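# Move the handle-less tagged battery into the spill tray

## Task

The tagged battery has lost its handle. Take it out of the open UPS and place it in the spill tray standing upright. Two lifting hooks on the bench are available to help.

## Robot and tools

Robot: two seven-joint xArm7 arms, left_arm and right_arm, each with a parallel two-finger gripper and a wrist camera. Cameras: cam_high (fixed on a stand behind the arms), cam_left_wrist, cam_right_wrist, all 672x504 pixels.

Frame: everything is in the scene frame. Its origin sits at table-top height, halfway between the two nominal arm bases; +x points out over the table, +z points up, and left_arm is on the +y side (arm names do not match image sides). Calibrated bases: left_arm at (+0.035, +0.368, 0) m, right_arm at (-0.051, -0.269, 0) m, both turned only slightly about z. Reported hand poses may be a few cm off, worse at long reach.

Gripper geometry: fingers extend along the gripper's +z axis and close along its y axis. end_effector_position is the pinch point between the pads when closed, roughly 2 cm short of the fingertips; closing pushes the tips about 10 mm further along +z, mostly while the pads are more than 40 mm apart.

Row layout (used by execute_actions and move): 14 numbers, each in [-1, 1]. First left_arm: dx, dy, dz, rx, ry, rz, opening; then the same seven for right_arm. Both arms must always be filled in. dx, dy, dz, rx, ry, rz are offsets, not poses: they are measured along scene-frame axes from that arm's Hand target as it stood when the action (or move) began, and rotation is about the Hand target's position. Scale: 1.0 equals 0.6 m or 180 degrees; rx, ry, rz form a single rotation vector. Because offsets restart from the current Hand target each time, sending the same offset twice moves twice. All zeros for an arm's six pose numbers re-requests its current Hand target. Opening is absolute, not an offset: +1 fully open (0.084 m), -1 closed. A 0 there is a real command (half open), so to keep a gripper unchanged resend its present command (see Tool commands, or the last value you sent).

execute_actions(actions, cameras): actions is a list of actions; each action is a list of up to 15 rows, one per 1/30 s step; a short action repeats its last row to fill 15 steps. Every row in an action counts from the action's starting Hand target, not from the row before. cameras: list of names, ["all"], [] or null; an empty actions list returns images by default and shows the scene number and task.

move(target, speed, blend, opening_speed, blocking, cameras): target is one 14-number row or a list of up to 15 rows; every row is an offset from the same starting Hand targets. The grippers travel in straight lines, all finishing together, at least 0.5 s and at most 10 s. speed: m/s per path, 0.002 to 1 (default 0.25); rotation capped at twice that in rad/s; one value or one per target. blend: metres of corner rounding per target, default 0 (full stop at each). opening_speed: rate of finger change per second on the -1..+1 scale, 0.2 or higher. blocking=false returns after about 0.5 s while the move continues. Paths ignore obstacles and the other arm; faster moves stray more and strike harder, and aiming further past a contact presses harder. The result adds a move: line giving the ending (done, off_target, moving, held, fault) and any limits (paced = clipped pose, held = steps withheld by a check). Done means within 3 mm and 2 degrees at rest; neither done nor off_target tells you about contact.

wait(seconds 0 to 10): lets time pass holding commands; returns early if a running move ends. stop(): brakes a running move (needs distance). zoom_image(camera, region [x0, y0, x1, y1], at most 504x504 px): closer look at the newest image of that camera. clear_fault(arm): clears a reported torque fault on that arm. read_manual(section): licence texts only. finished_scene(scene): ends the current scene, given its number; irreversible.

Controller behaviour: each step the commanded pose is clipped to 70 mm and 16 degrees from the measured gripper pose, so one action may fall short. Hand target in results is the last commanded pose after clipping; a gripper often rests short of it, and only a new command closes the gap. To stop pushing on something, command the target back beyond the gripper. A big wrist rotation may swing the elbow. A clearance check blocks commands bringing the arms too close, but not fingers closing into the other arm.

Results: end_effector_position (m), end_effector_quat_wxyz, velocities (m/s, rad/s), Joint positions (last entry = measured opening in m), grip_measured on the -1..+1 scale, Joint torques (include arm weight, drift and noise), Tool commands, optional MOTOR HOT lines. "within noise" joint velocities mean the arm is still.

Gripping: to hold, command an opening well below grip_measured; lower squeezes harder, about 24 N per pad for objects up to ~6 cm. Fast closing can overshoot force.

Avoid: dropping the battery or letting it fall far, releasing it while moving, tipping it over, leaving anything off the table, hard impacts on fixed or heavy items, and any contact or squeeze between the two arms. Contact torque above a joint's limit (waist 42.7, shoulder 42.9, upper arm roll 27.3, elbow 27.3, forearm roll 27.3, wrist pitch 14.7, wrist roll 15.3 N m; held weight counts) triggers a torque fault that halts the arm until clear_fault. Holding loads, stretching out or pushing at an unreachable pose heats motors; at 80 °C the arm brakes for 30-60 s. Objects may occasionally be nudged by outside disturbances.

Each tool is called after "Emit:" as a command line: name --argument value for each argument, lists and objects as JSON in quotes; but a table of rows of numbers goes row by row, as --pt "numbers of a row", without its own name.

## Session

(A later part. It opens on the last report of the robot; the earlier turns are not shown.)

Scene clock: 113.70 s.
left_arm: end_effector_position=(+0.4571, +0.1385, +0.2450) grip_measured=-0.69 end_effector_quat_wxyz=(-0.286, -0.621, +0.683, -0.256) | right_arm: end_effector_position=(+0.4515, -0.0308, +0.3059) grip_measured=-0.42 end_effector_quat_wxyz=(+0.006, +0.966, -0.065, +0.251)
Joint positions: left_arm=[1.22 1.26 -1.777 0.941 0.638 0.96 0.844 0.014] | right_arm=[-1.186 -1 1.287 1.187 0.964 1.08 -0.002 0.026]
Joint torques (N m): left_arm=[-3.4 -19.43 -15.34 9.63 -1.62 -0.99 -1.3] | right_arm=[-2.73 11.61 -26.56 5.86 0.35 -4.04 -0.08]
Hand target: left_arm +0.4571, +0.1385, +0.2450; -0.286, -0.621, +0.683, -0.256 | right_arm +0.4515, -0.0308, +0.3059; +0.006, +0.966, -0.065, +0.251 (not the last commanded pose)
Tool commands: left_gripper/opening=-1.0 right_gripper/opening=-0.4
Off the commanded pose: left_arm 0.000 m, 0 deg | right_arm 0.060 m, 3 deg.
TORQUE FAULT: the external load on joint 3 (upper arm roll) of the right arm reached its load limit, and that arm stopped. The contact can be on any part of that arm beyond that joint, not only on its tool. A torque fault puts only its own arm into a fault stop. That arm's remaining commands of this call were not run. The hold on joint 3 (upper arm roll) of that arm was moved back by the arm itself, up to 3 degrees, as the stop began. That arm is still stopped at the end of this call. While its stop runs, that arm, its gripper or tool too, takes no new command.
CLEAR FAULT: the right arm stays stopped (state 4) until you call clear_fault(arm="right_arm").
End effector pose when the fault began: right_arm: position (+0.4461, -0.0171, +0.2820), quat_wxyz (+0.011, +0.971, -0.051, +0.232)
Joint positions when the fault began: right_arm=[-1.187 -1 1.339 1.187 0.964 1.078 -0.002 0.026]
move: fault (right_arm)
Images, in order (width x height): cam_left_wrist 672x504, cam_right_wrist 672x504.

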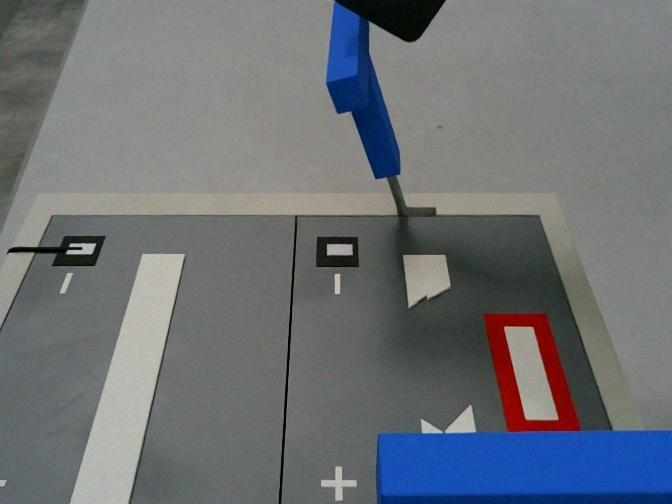

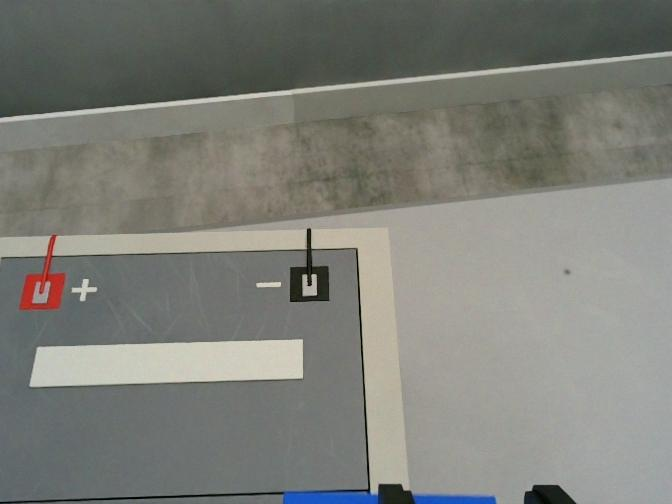

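Emit:
clear_fault --arm "right_arm"

Emit:
move --pt "0 0 0 0 0 0 -1 -0.0608 0.0263 0.0652 -0.0047 -0.0119 0.0058 -0.4" --pt "0 0 0 0 0 0 -1 -0.0402 0.025 -0.0242 -0.0094 -0.0238 0.0116 -0.4" --speed 0.12 --cameras '["cam_left_wrist","cam_right_wrist"]'

Scene clock: 115.27 s.
left_arm: end_effector_position=(+0.4571, +0.1385, +0.2450) grip_measured=-0.69 end_effector_quat_wxyz=(-0.286, -0.621, +0.683, -0.256) | right_arm: end_effector_position=(+0.4515, -0.0308, +0.3060) grip_measured=-0.42 end_effector_quat_wxyz=(+0.006, +0.966, -0.065, +0.251)
Joint positions: left_arm=[1.22 1.26 -1.777 0.941 0.638 0.96 0.844 0.014] | right_arm=[-1.186 -1 1.287 1.187 0.964 1.08 -0.002 0.026]
Joint torques (N m): left_arm=[-3.31 -19.24 -15.41 9.65 -1.63 -0.93 -1.28] | right_arm=[-2.64 11.75 -26.62 5.95 0.3 -3.83 -0.13]
Hand target: left_arm +0.4571, +0.1385, +0.2450; -0.286, -0.621, +0.683, -0.256 | right_arm +0.4515, -0.0308, +0.3060; +0.006, +0.966, -0.065, +0.251 (not the last commanded pose)
Tool commands: left_gripper/opening=-1.0 right_gripper/opening=-0.4
Off the commanded pose: left_arm 0.000 m, 0 deg | right_arm 0.060 m, 3 deg.
TORQUE FAULT, CONTINUED: the right arm's stop, for the torque fault of joint 3 (upper arm roll) that an earlier result reported, is over. The call counts as one of the actions that you can send in this scene. The hold on joint 3 (upper arm roll) of that arm was moved back by the arm itself, up to 3 degrees, as the stop began. That arm's target is now where it stood when the stop ended, not its last command. That arm's gripper keeps its grip as last carried out, and that arm accepts commands again: back off and push less far.
CLEAR FAULT: your call cleared the right arm's torque fault. If a joint's load stays at its limit, that arm stops again at once.

Scene clock: 116.97 s.
left_arm: end_effector_position=(+0.4571, +0.1385, +0.2450) grip_measured=-0.69 end_effector_quat_wxyz=(-0.286, -0.621, +0.683, -0.256) | right_arm: end_effector_position=(+0.4274, -0.0158, +0.2915) grip_measured=-0.42 end_effector_quat_wxyz=(+0.013, +0.957, -0.044, +0.288)
Joint positions: left_arm=[1.22 1.26 -1.777 0.941 0.638 0.96 0.844 0.014] | right_arm=[-1.052 -1.087 1.269 1.059 1.021 0.988 -0.025 0.026]
Joint torques (N m): left_arm=[-3.33 -19.26 -15.46 9.6 -1.58 -0.92 -1.24] | right_arm=[-2.76 4.96 -22.09 4.98 1.36 -3.79 -2.16]
Hand target: left_arm +0.4571, +0.1385, +0.2450; -0.286, -0.621, +0.683, -0.256 | right_arm +0.4274, -0.0158, +0.2915; +0.013, +0.957, -0.044, +0.288
Off the commanded pose: left_arm 0.000 m, 0 deg | right_arm 0.000 m, 0 deg.
move: done
Images, in order (width x height): cam_left_wrist 672x504, cam_right_wrist 672x504.

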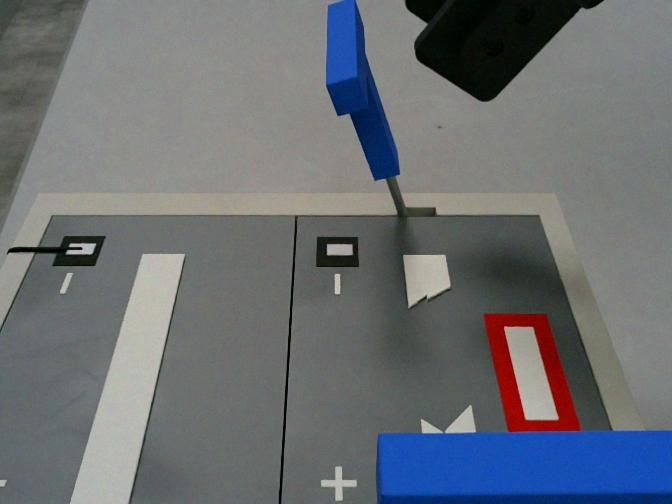

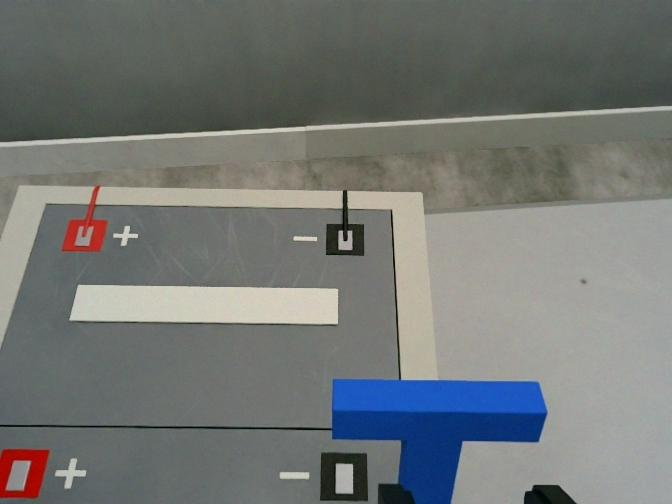

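Emit:
move --target '[0,0,0,0,0,0,-1,0.0268,-0.0025,-0.0407,0,0,0,-0.4]' --speed 0.05 --cameras '["cam_left_wrist","cam_right_wrist"]'

Scene clock: 119.10 s.
left_arm: end_effector_position=(+0.4571, +0.1385, +0.2450) grip_measured=-0.69 end_effector_quat_wxyz=(-0.286, -0.621, +0.683, -0.256) | right_arm: end_effector_position=(+0.4435, -0.0173, +0.2671) grip_measured=-0.42 end_effector_quat_wxyz=(+0.013, +0.957, -0.044, +0.288)
Joint positions: left_arm=[1.22 1.26 -1.777 0.941 0.638 0.96 0.844 0.014] | right_arm=[-1.107 -1.085 1.344 1.062 1.068 0.932 -0.048 0.026]
Joint torques (N m): left_arm=[-3.25 -19.15 -15.39 9.46 -1.6 -0.93 -1.32] | right_arm=[-2.77 17.67 -22.61 10.7 1.23 -3.99 -2.19]
Hand target: left_arm +0.4571, +0.1385, +0.2450; -0.286, -0.621, +0.683, -0.256 | right_arm +0.4435, -0.0173, +0.2670; +0.013, +0.957, -0.044, +0.288
Off the commanded pose: left_arm 0.000 m, 0 deg | right_arm 0.000 m, 0 deg.
move: done
Images, in order (width x height): cam_left_wrist 672x504, cam_right_wrist 672x504.

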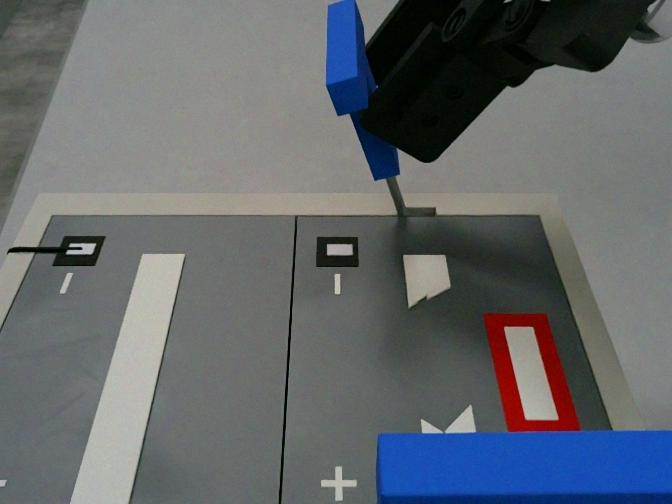

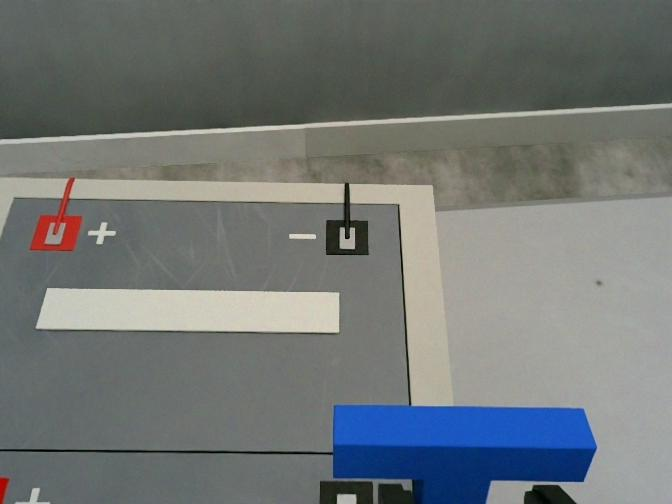

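Emit:
move --target '[0,0,0,0,0,0,-1,0.0268,-0.0025,-0.0407,0,0,0,-0.4]' --speed 0.05 --cameras '["all"]'

Scene clock: 122.07 s.
left_arm: end_effector_position=(+0.4571, +0.1385, +0.2450) grip_measured=-0.69 end_effector_quat_wxyz=(-0.286, -0.621, +0.683, -0.256) | right_arm: end_effector_position=(+0.4595, -0.0188, +0.2426) grip_measured=-0.42 end_effector_quat_wxyz=(+0.013, +0.957, -0.044, +0.288)
Joint positions: left_arm=[1.22 1.26 -1.777 0.941 0.638 0.96 0.844 0.014] | right_arm=[-1.168 -1.086 1.422 1.074 1.116 0.88 -0.072 0.026]
Joint torques (N m): left_arm=[-3.12 -19.27 -15.43 9.45 -1.54 -0.97 -1.27] | right_arm=[-3.14 6.28 -23.33 10.44 1.36 -4.01 -2.15]
Hand target: left_arm +0.4571, +0.1385, +0.2450; -0.286, -0.621, +0.683, -0.256 | right_arm +0.4595, -0.0188, +0.2426; +0.013, +0.957, -0.044, +0.288
Off the commanded pose: left_arm 0.000 m, 0 deg | right_arm 0.000 m, 0 deg.
move: done

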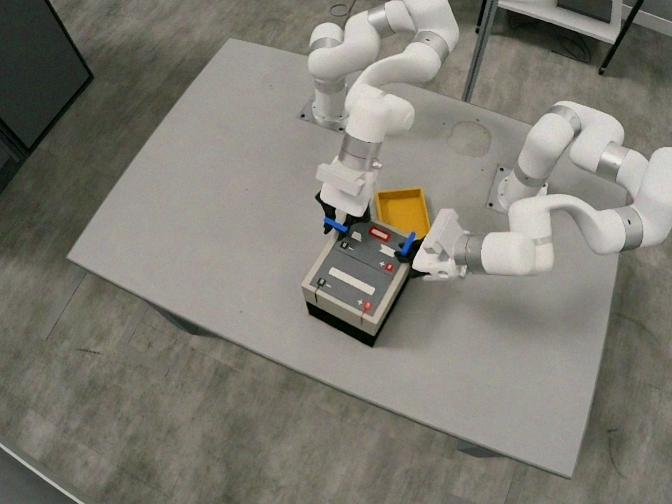

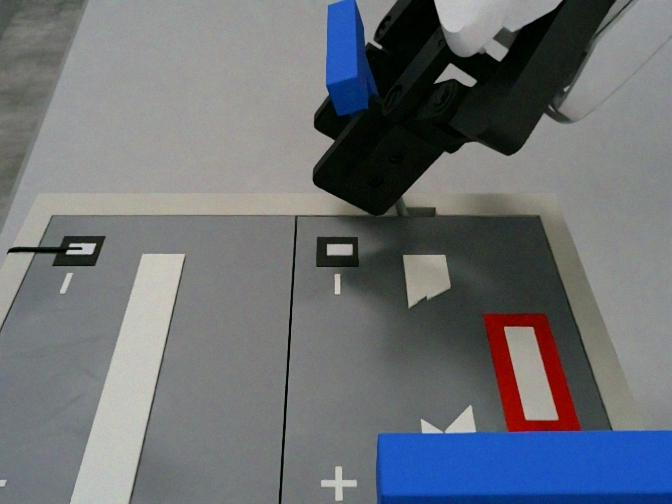

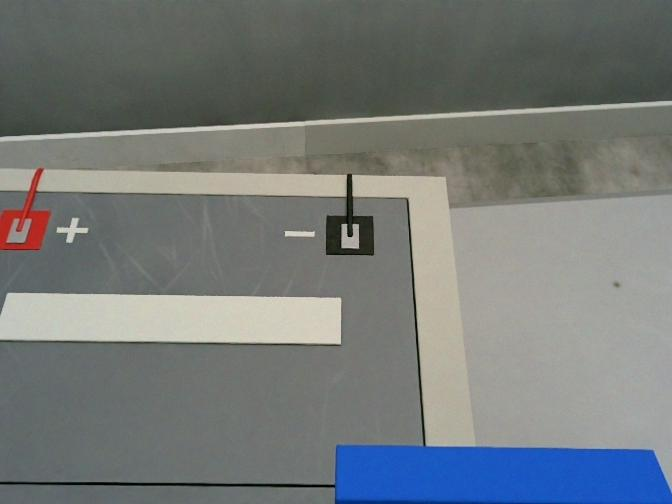

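Emit:
move --target '[0,0,0,0,0,0,-1,0,0,0,0,0,0,-1]' --opening_speed 0.5 --cameras '["all"]'

Emit:
zoom_image --camera "cam_left_wrist" --region '[300, 0, 560, 240]'

Scene clock: 123.90 s.
left_arm: end_effector_position=(+0.4571, +0.1385, +0.2450) grip_measured=-0.69 end_effector_quat_wxyz=(-0.286, -0.621, +0.683, -0.256) | right_arm: end_effector_position=(+0.4595, -0.0188, +0.2426) grip_measured=-0.68 end_effector_quat_wxyz=(+0.013, +0.957, -0.044, +0.288)
Joint positions: left_arm=[1.22 1.26 -1.777 0.941 0.638 0.96 0.844 0.014] | right_arm=[-1.168 -1.086 1.422 1.074 1.116 0.88 -0.072 0.014]
Joint torques (N m): left_arm=[-3.06 -19.05 -15.52 9.49 -1.53 -1 -1.33] | right_arm=[-3.19 5.82 -31.3 -0.35 -1.97 -3.4 -2.24]
Hand target: left_arm +0.4571, +0.1385, +0.2450; -0.286, -0.621, +0.683, -0.256 | right_arm +0.4595, -0.0188, +0.2426; +0.013, +0.957, -0.044, +0.288
Off the commanded pose: left_arm 0.000 m, 0 deg | right_arm 0.000 m, 0 deg.
move: done

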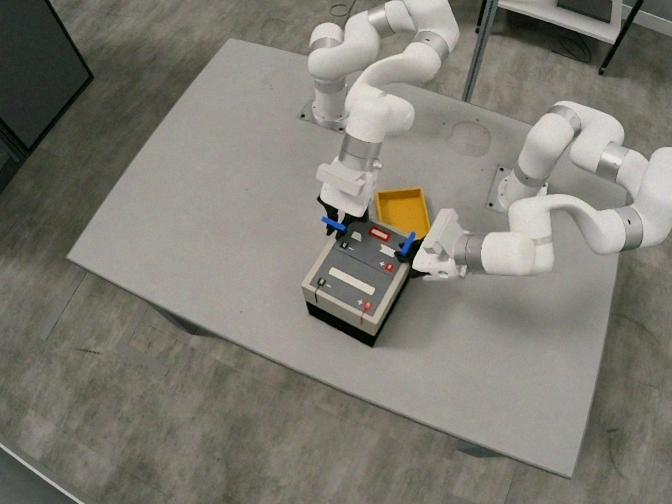

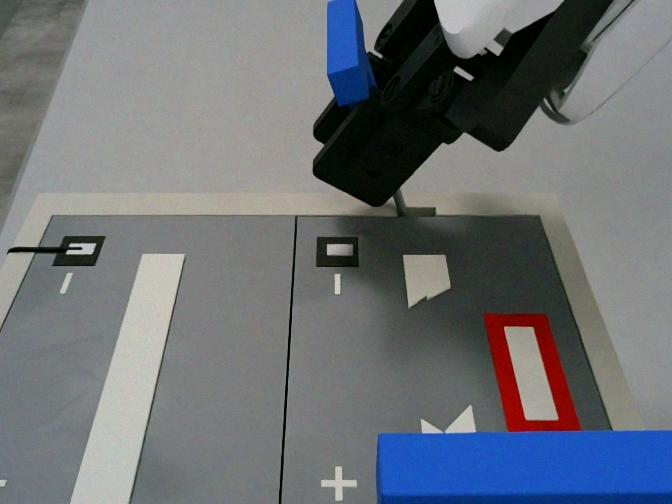

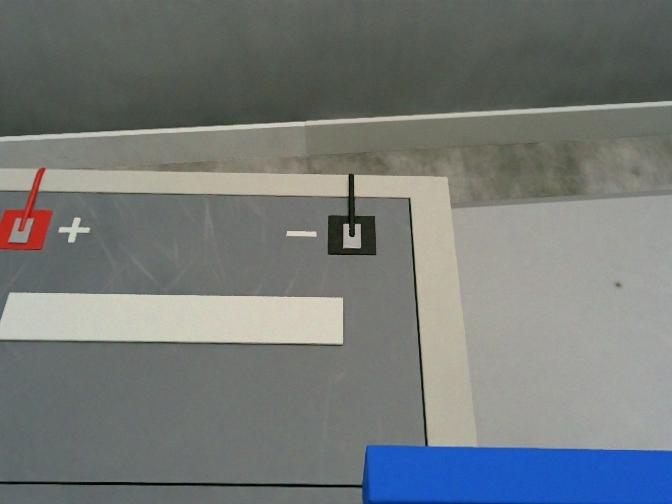

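Scaled by 1.938 from the camera's 672x504 image, which has a finer 960x720 frame.

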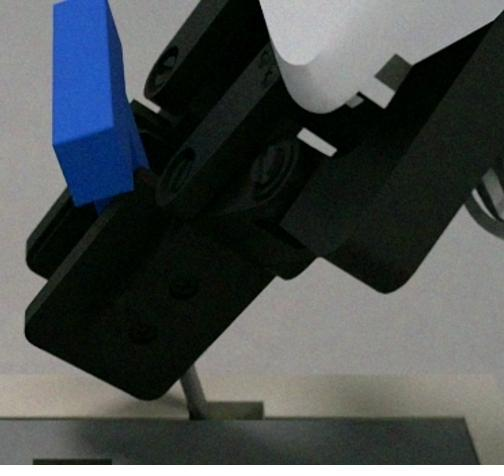

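Emit:
move --target '[0,0,0,0,0,0,-1,0.0003,0.0033,0,0,0,0,-1]' --speed 0.02

Scene clock: 125.33 s.
left_arm: end_effector_position=(+0.4571, +0.1385, +0.2450) grip_measured=-0.69 end_effector_quat_wxyz=(-0.286, -0.621, +0.683, -0.256) | right_arm: end_effector_position=(+0.4597, -0.0169, +0.2426) grip_measured=-0.69 end_effector_quat_wxyz=(+0.013, +0.957, -0.044, +0.288)
Joint positions: left_arm=[1.22 1.26 -1.777 0.941 0.638 0.96 0.844 0.014] | right_arm=[-1.169 -1.087 1.424 1.078 1.115 0.881 -0.067 0.014]
Joint torques (N m): left_arm=[-3.2 -19.24 -15.42 9.51 -1.65 -0.93 -1.28] | right_arm=[-2.58 6.47 -23.62 10.49 -1.19 -0.88 1.94]
Hand target: left_arm +0.4571, +0.1385, +0.2450; -0.286, -0.621, +0.683, -0.256 | right_arm +0.4597, -0.0169, +0.2426; +0.013, +0.957, -0.044, +0.288
Off the commanded pose: left_arm 0.000 m, 0 deg | right_arm 0.000 m, 0 deg.
move: done

Emit:
move --pt "0 0 0 0 0 0 -1 -0.0164 0.0015 0.0073 -0.0047 -0.0512 0 -1" --pt "0 0 0 0 0 0 -1 -0.0328 0.003 0.0107 -0.0094 -0.1023 0 -1" --speed 0.04 --blend 0.002 --cameras '["all"]'

Emit:
zoom_image --camera "cam_left_wrist" --region '[300, 0, 560, 240]'

Scene clock: 130.37 s.
left_arm: end_effector_position=(+0.4571, +0.1385, +0.2450) grip_measured=-0.69 end_effector_quat_wxyz=(-0.286, -0.621, +0.683, -0.256) | right_arm: end_effector_position=(+0.4401, -0.0151, +0.2490) grip_measured=-0.69 end_effector_quat_wxyz=(+0.020, +0.898, -0.042, +0.438)
Joint positions: left_arm=[1.22 1.26 -1.777 0.941 0.638 0.96 0.844 0.014] | right_arm=[-0.969 -1.249 1.465 0.862 1.344 0.535 -0.108 0.014]
Joint torques (N m): left_arm=[-3.28 -19.24 -15.35 9.26 -1.53 -1.02 -1.28] | right_arm=[2.4 5.25 -23.97 2.04 1.32 -4.24 -2.16]
Hand target: left_arm +0.4571, +0.1385, +0.2450; -0.286, -0.621, +0.683, -0.256 | right_arm +0.4400, -0.0151, +0.2490; +0.020, +0.898, -0.042, +0.438
Off the commanded pose: left_arm 0.000 m, 0 deg | right_arm 0.000 m, 0 deg.
move: done

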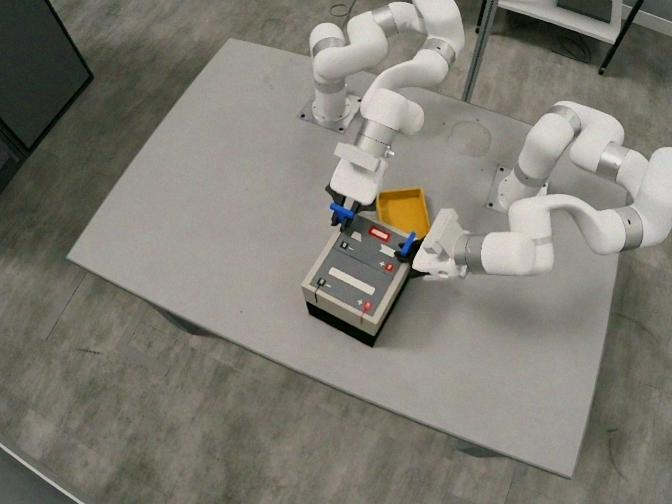

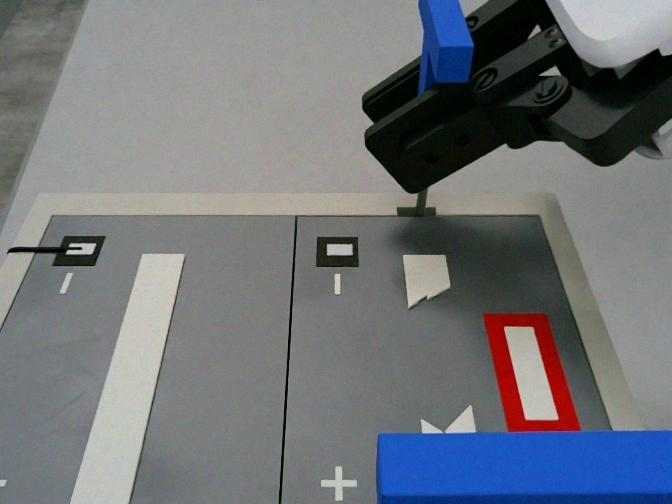

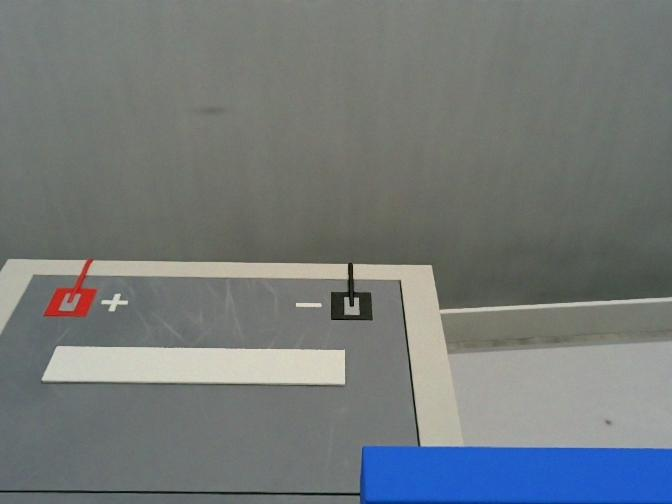

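Scaled by 1.938 from the camera's 672x504 image, which has a finer 960x720 frame.

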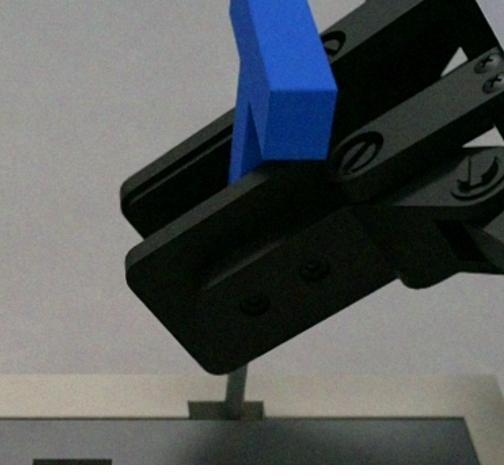

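Emit:
move --target '[0,0,0,0,0,0,-1,-0.01,0.0009,0.0003,-0.0028,-0.0304,0,-1]' --speed 0.04 --cameras '["cam_left_wrist"]'

Emit:
zoom_image --camera "cam_left_wrist" --region '[300, 0, 560, 240]'

Scene clock: 132.73 s.
left_arm: end_effector_position=(+0.4571, +0.1385, +0.2450) grip_measured=-0.69 end_effector_quat_wxyz=(-0.286, -0.621, +0.683, -0.256) | right_arm: end_effector_position=(+0.4340, -0.0145, +0.2492) grip_measured=-0.69 end_effector_quat_wxyz=(+0.022, +0.876, -0.041, +0.480)
Joint positions: left_arm=[1.22 1.26 -1.777 0.941 0.638 0.96 0.844 0.014] | right_arm=[-0.929 -1.295 1.506 0.82 1.431 0.43 -0.124 0.014]
Joint torques (N m): left_arm=[-3.31 -19.18 -15.37 9.3 -1.65 -1.03 -1.22] | right_arm=[2.34 5.17 -23.88 1.17 1.23 -4.16 -2.19]
Hand target: left_arm +0.4571, +0.1385, +0.2450; -0.286, -0.621, +0.683, -0.256 | right_arm +0.4340, -0.0145, +0.2492; +0.022, +0.876, -0.041, +0.480
Off the commanded pose: left_arm 0.000 m, 0 deg | right_arm 0.000 m, 0 deg.
move: done
Images, in order (width x height): cam_left_wrist 672x504.

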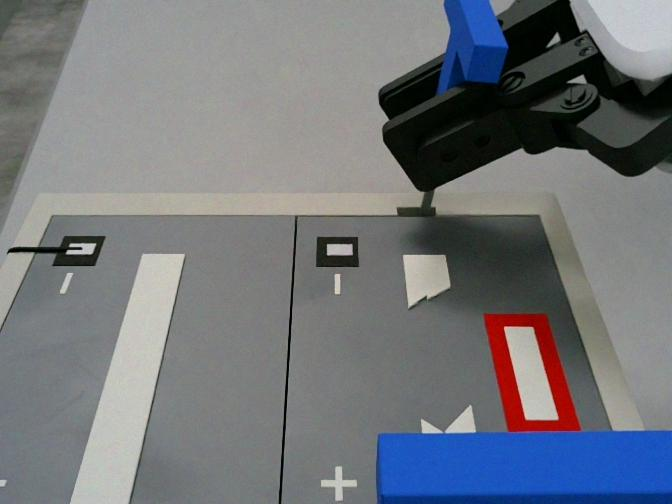

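Scaled by 1.938 from the camera's 672x504 image, which has a finer 960x720 frame.

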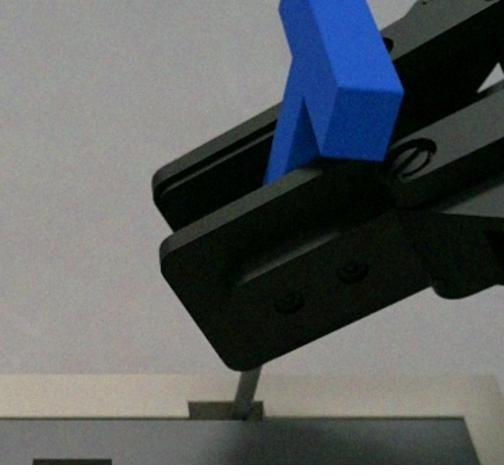

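Emit:
move --target '[0,0,0,0,0,0,-1,0.0175,-0.0016,0.001,0.0058,0.0636,0,-1]' --speed 0.04 --cameras '["cam_left_wrist"]'

Emit:
zoom_image --camera "cam_left_wrist" --region '[300, 0, 560, 240]'

Scene clock: 136.63 s.
left_arm: end_effector_position=(+0.4571, +0.1385, +0.2450) grip_measured=-0.69 end_effector_quat_wxyz=(-0.286, -0.621, +0.683, -0.256) | right_arm: end_effector_position=(+0.4445, -0.0155, +0.2498) grip_measured=-0.69 end_effector_quat_wxyz=(+0.018, +0.919, -0.043, +0.390)
Joint positions: left_arm=[1.22 1.26 -1.777 0.941 0.638 0.96 0.844 0.014] | right_arm=[-1.015 -1.198 1.427 0.917 1.254 0.654 -0.09 0.014]
Joint torques (N m): left_arm=[-3.32 -19.17 -15.37 9.23 -1.55 -1.01 -1.28] | right_arm=[-2.87 17.51 -28.88 9.09 -1.22 -0.9 1.97]
Hand target: left_arm +0.4571, +0.1385, +0.2450; -0.286, -0.621, +0.683, -0.256 | right_arm +0.4445, -0.0155, +0.2498; +0.018, +0.920, -0.043, +0.390
Off the commanded pose: left_arm 0.000 m, 0 deg | right_arm 0.000 m, 0 deg.
move: done
Images, in order (width x height): cam_left_wrist 672x504.

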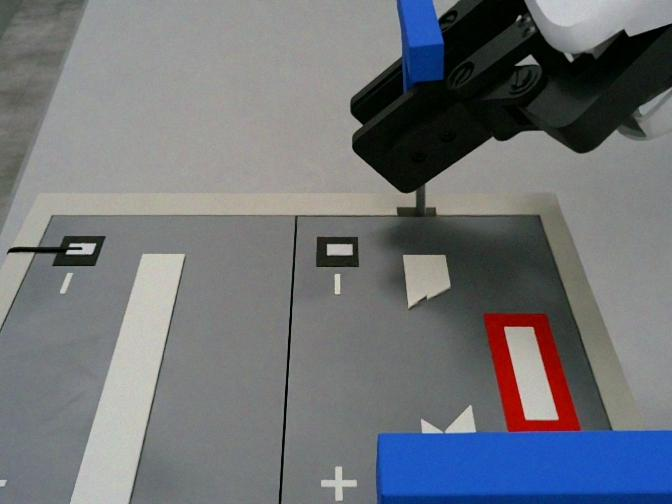

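Scaled by 1.938 from the camera's 672x504 image, which has a finer 960x720 frame.

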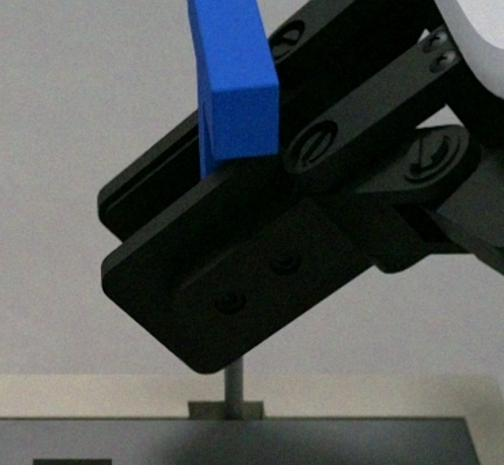

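Emit:
move --target '[0,0,0,0,0,0,-1,-0.004,0.0004,0.001,-0.0015,-0.0165,0,-1]' --speed 0.04 --cameras '["cam_left_wrist"]'

Emit:
zoom_image --camera "cam_left_wrist" --region '[350, 90, 490, 230]'

Scene clock: 138.30 s.
left_arm: end_effector_position=(+0.4571, +0.1385, +0.2450) grip_measured=-0.69 end_effector_quat_wxyz=(-0.286, -0.621, +0.683, -0.256) | right_arm: end_effector_position=(+0.4421, -0.0152, +0.2504) grip_measured=-0.69 end_effector_quat_wxyz=(+0.019, +0.909, -0.042, +0.414)
Joint positions: left_arm=[1.22 1.26 -1.777 0.941 0.638 0.96 0.844 0.014] | right_arm=[-0.99 -1.223 1.441 0.888 1.294 0.597 -0.097 0.014]
Joint torques (N m): left_arm=[-3.15 -19.16 -15.26 9.41 -1.43 -1.06 -1.33] | right_arm=[2.17 5.35 -23.9 2.5 1.14 -4.15 -2.15]
Hand target: left_arm +0.4571, +0.1385, +0.2450; -0.286, -0.621, +0.683, -0.256 | right_arm +0.4421, -0.0152, +0.2504; +0.019, +0.909, -0.042, +0.414
Off the commanded pose: left_arm 0.000 m, 0 deg | right_arm 0.000 m, 0 deg.
move: done
Images, in order (width x height): cam_left_wrist 672x504.

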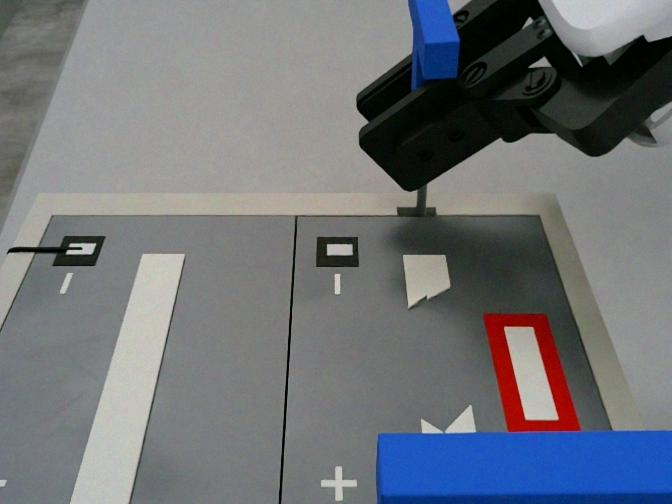

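Scaled by 3.600 from the camera's 672x504 image, which has a finer 960x720 frame.

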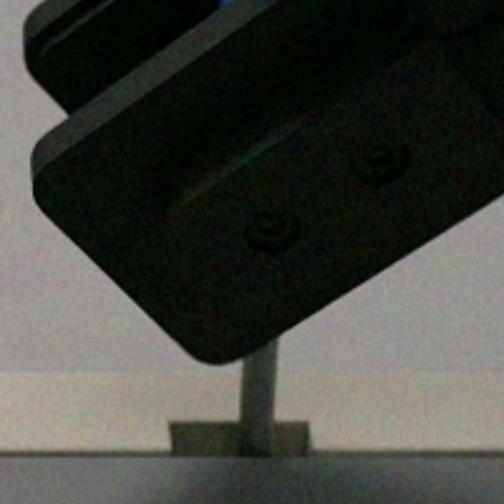

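Emit:
move --pt "0 0 0 0 0 0.1667 -1 0 0 0 0 0 0 -1" --pt "0 0 0 0 0 0.3333 -1 0 0 0 0 0 0 -1" --pt "0 0 0 0 0 0.5 -1 0 0 0 0 0 0 -1" --speed 0.2 --blend '[0.01,0.01,0]' --cameras '["all"]'

Scene clock: 143.20 s.
left_arm: end_effector_position=(+0.4571, +0.1385, +0.2450) grip_measured=-0.69 end_effector_quat_wxyz=(+0.021, +0.922, -0.044, +0.383) | right_arm: end_effector_position=(+0.4421, -0.0152, +0.2504) grip_measured=-0.69 end_effector_quat_wxyz=(+0.019, +0.909, -0.042, +0.414)
Joint positions: left_arm=[2.267 0.329 -2.809 0.608 1.208 0.425 -1.442 0.014] | right_arm=[-0.99 -1.223 1.441 0.888 1.294 0.597 -0.097 0.014]
Joint torques (N m): left_arm=[6.74 5.57 -0.32 17.58 1.14 3.05 -1.21] | right_arm=[2.48 5.45 -24.04 2.66 1.27 -4.07 -2.09]
Hand target: left_arm +0.4571, +0.1385, +0.2450; +0.021, +0.922, -0.044, +0.383 | right_arm +0.4421, -0.0152, +0.2504; +0.019, +0.909, -0.042, +0.414
Off the commanded pose: left_arm 0.000 m, 0 deg | right_arm 0.000 m, 0 deg.
move: done

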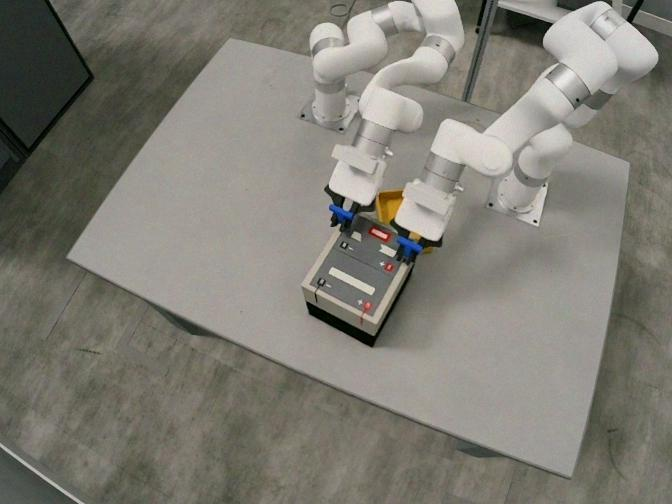

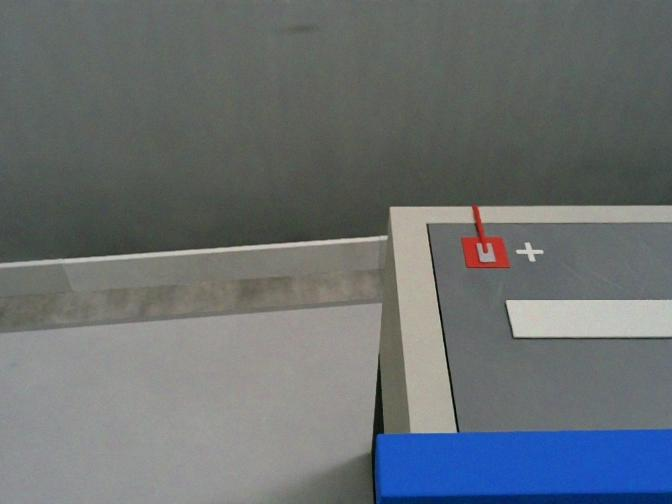

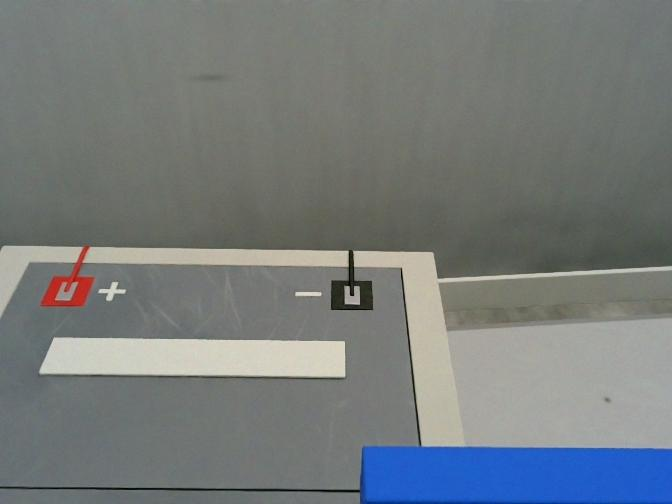

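Emit:
move --target '[0,0,0.0225,0,0,0,-1,0,0,0.0225,0,0,0,-1]' --speed 0.04

Emit:
move --target '[0,0,0.005,0,0,0,-1,0,0,0.005,0,0,0,-1]' --speed 0.03

Emit:
move --target '[0,0,0.005,0,0,0,-1,0,0,0.005,0,0,0,-1]' --speed 0.03

Scene clock: 144.47 s.
left_arm: end_effector_position=(+0.4571, +0.1386, +0.2584) grip_measured=-0.69 end_effector_quat_wxyz=(+0.021, +0.922, -0.044, +0.383) | right_arm: end_effector_position=(+0.4421, -0.0152, +0.2638) grip_measured=-0.69 end_effector_quat_wxyz=(+0.019, +0.909, -0.042, +0.414)
Joint positions: left_arm=[2.252 0.357 -2.808 0.617 1.153 0.455 -1.383 0.014] | right_arm=[-0.987 -1.219 1.407 0.899 1.263 0.623 -0.088 0.014]
Joint torques (N m): left_arm=[-0.7 24.22 1.94 28.29 -1.06 0.5 1.49] | right_arm=[1.36 15.35 -42.74 11.63 -1.32 -5.11 1.96]
Hand target: left_arm +0.4571, +0.1385, +0.2585; +0.021, +0.922, -0.044, +0.383 | right_arm +0.4421, -0.0152, +0.2639; +0.019, +0.909, -0.042, +0.414
Off the commanded pose: left_arm 0.000 m, 0 deg | right_arm 0.000 m, 0 deg.
move: done

Scene clock: 145.20 s.
left_arm: end_effector_position=(+0.4571, +0.1385, +0.2615) grip_measured=-0.69 end_effector_quat_wxyz=(+0.021, +0.922, -0.044, +0.383) | right_arm: end_effector_position=(+0.4421, -0.0152, +0.2669) grip_measured=-0.69 end_effector_quat_wxyz=(+0.019, +0.909, -0.042, +0.414)
Joint positions: left_arm=[2.248 0.363 -2.807 0.62 1.141 0.462 -1.371 0.014] | right_arm=[-0.987 -1.219 1.4 0.902 1.256 0.629 -0.086 0.014]
Joint torques (N m): left_arm=[-1.03 23.95 1.68 28.33 -1.06 0.19 1.38] | right_arm=[1.53 16.61 -42.66 11.32 -1.35 -5.09 1.91]
Hand target: left_arm +0.4571, +0.1385, +0.2615; +0.021, +0.922, -0.044, +0.383 | right_arm +0.4421, -0.0152, +0.2669; +0.019, +0.909, -0.042, +0.414
Off the commanded pose: left_arm 0.000 m, 0 deg | right_arm 0.000 m, 0 deg.
move: done

Scene clock: 145.90 s.
left_arm: end_effector_position=(+0.4571, +0.1385, +0.2645) grip_measured=-0.69 end_effector_quat_wxyz=(+0.021, +0.922, -0.044, +0.383) | right_arm: end_effector_position=(+0.4421, -0.0152, +0.2699) grip_measured=-0.69 end_effector_quat_wxyz=(+0.019, +0.909, -0.042, +0.414)
Joint positions: left_arm=[2.244 0.368 -2.807 0.623 1.13 0.47 -1.359 0.014] | right_arm=[-0.987 -1.218 1.392 0.905 1.249 0.635 -0.084 0.014]
Joint torques (N m): left_arm=[-1.21 23.59 1.42 28.28 -1.09 -0.1 1.27] | right_arm=[1.47 16.61 -42.7 11.22 -1.41 -5.15 1.82]
Hand target: left_arm +0.4571, +0.1385, +0.2645; +0.021, +0.922, -0.044, +0.383 | right_arm +0.4421, -0.0152, +0.2699; +0.019, +0.909, -0.042, +0.414
Off the commanded pose: left_arm 0.000 m, 0 deg | right_arm 0.000 m, 0 deg.
move: done

Emit:
execute_actions --actions '[]'

Emit:
zoom_image --camera "cam_high" --region '[290, 190, 450, 350]'

Scene clock: 146.17 s.
left_arm: end_effector_position=(+0.4571, +0.1385, +0.2645) grip_measured=-0.69 end_effector_quat_wxyz=(+0.021, +0.922, -0.044, +0.383) | right_arm: end_effector_position=(+0.4421, -0.0152, +0.2699) grip_measured=-0.69 end_effector_quat_wxyz=(+0.019, +0.909, -0.042, +0.414)
Joint positions: left_arm=[2.244 0.368 -2.807 0.623 1.13 0.47 -1.359 0.014] | right_arm=[-0.987 -1.218 1.392 0.905 1.249 0.635 -0.084 0.014]
Joint velocities: within noise
Joint torques (N m): left_arm=[-1.14 23.78 1.45 28.39 -1 -0.06 1.4] | right_arm=[1.35 16.58 -42.88 11.16 -1.5 -5.15 1.84]
Hand target: left_arm +0.4571, +0.1385, +0.2645; +0.021, +0.922, -0.044, +0.383 | right_arm +0.4421, -0.0152, +0.2699; +0.019, +0.909, -0.042, +0.414
Tool commands: left_gripper/opening=-1.0 right_gripper/opening=-1.0
Off the commanded pose: left_arm 0.000 m, 0 deg | right_arm 0.000 m, 0 deg.

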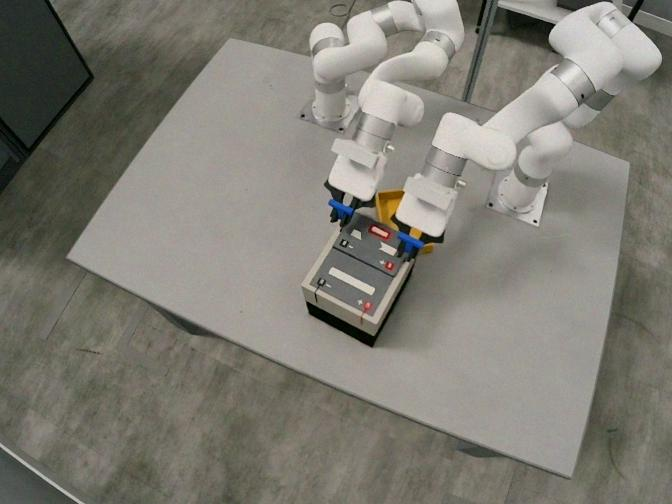

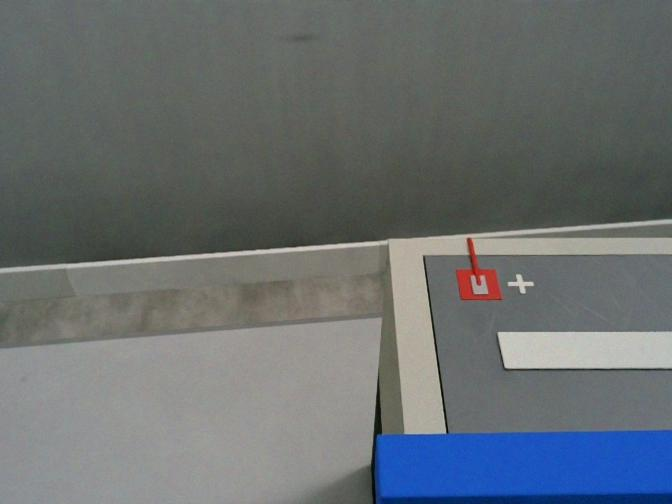

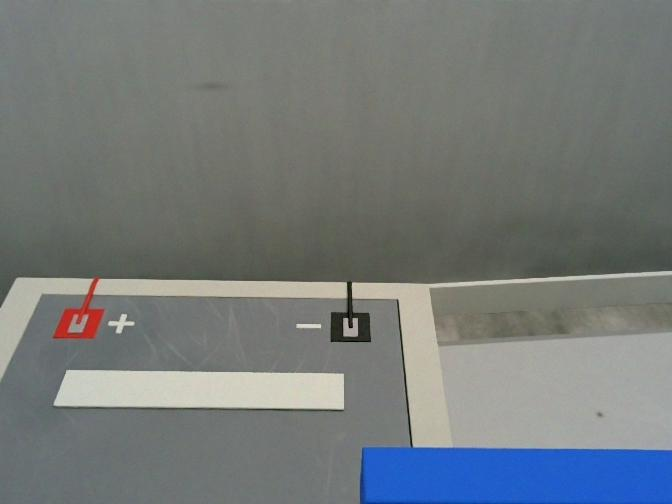

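Scaled by 3.150 from the camera's 672x504 image, which has a finer 960x720 frame.

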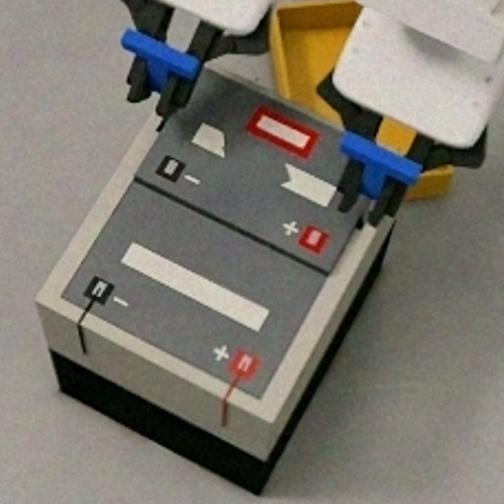

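Emit:
move --target '[0,0,0.02,0,0,0,-1,0,0,0.02,0,0,0,-1]' --speed 0.03 --cameras '["cam_high"]'

Emit:
zoom_image --camera "cam_high" --region '[290, 190, 450, 350]'

Scene clock: 147.30 s.
left_arm: end_effector_position=(+0.4571, +0.1385, +0.2765) grip_measured=-0.69 end_effector_quat_wxyz=(+0.021, +0.922, -0.044, +0.383) | right_arm: end_effector_position=(+0.4421, -0.0152, +0.2819) grip_measured=-0.69 end_effector_quat_wxyz=(+0.019, +0.909, -0.042, +0.414)
Joint positions: left_arm=[2.23 0.39 -2.806 0.635 1.088 0.499 -1.314 0.014] | right_arm=[-0.986 -1.214 1.363 0.917 1.223 0.658 -0.076 0.014]
Joint torques (N m): left_arm=[-1.56 23.23 0.87 28.48 -0.82 -0.71 1.36] | right_arm=[0.7 16.43 -42.93 11.17 -1.53 -5.16 1.73]
Hand target: left_arm +0.4571, +0.1385, +0.2765; +0.021, +0.922, -0.044, +0.383 | right_arm +0.4421, -0.0152, +0.2819; +0.019, +0.909, -0.042, +0.414
Off the commanded pose: left_arm 0.000 m, 0 deg | right_arm 0.000 m, 0 deg.
move: done
Images, in order (width x height): cam_high 672x504.

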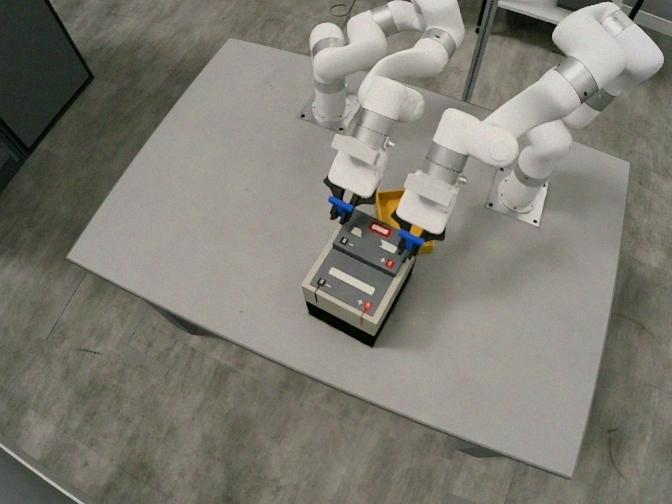

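Scaled by 3.150 from the camera's 672x504 image, which has a finer 960x720 frame.

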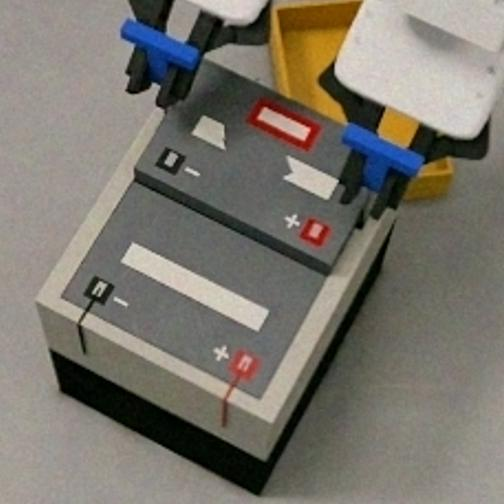

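Emit:
move --pt "0 0 0.1 0 0 0 -1 0 0 0.1 0 0 0 -1" --pt "0 0 0.28 0 0 0 -1 0 0 0.28 0 0 0 -1" --speed 0.08 --blend 0.01 --cameras '["all"]'

Scene clock: 150.27 s.
left_arm: end_effector_position=(+0.4571, +0.1385, +0.4445) grip_measured=-0.69 end_effector_quat_wxyz=(+0.021, +0.922, -0.044, +0.383) | right_arm: end_effector_position=(+0.4421, -0.0152, +0.4499) grip_measured=-0.69 end_effector_quat_wxyz=(+0.019, +0.909, -0.042, +0.414)
Joint positions: left_arm=[2.102 0.501 -2.836 0.986 0.751 0.904 -0.934 0.014] | right_arm=[-1.068 -1.094 1.06 1.234 0.931 0.977 0.001 0.014]
Joint torques (N m): left_arm=[-3.12 11 -5.48 29.66 0.02 -4.12 1.1] | right_arm=[-2.67 18.09 -38.9 15.98 -1.17 -5.14 2.07]
Hand target: left_arm +0.4571, +0.1385, +0.4445; +0.021, +0.922, -0.044, +0.383 | right_arm +0.4421, -0.0152, +0.4499; +0.019, +0.909, -0.042, +0.414
Off the commanded pose: left_arm 0.000 m, 0 deg | right_arm 0.000 m, 0 deg.
move: done

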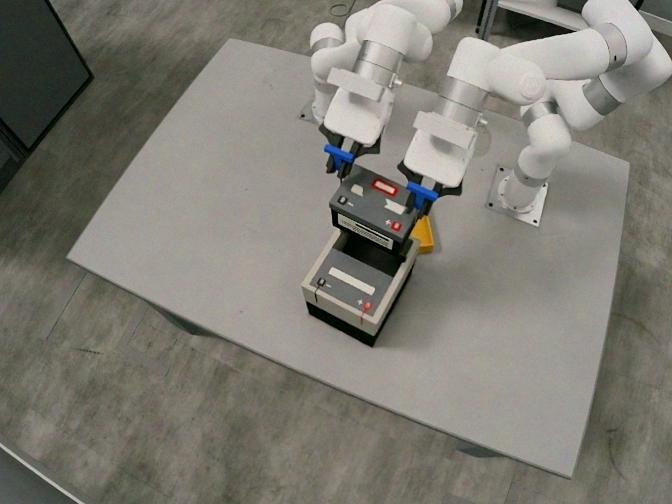

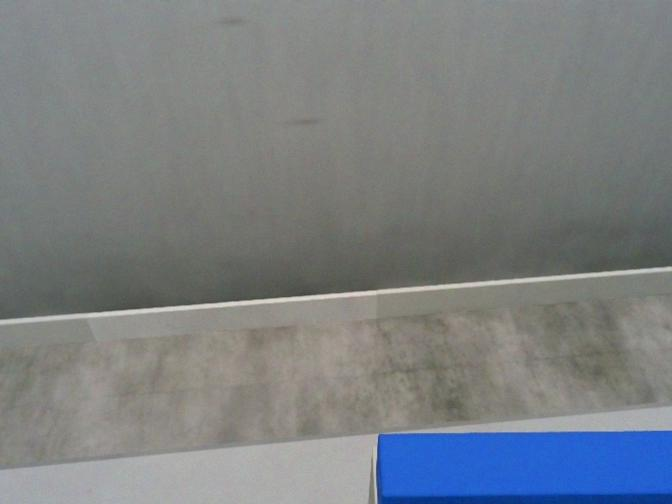

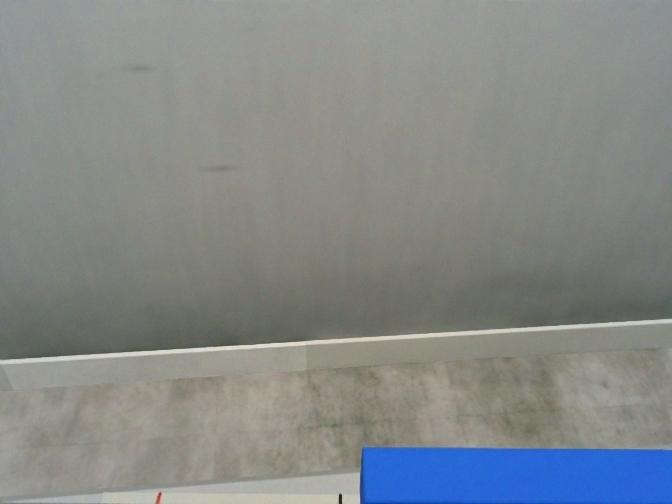

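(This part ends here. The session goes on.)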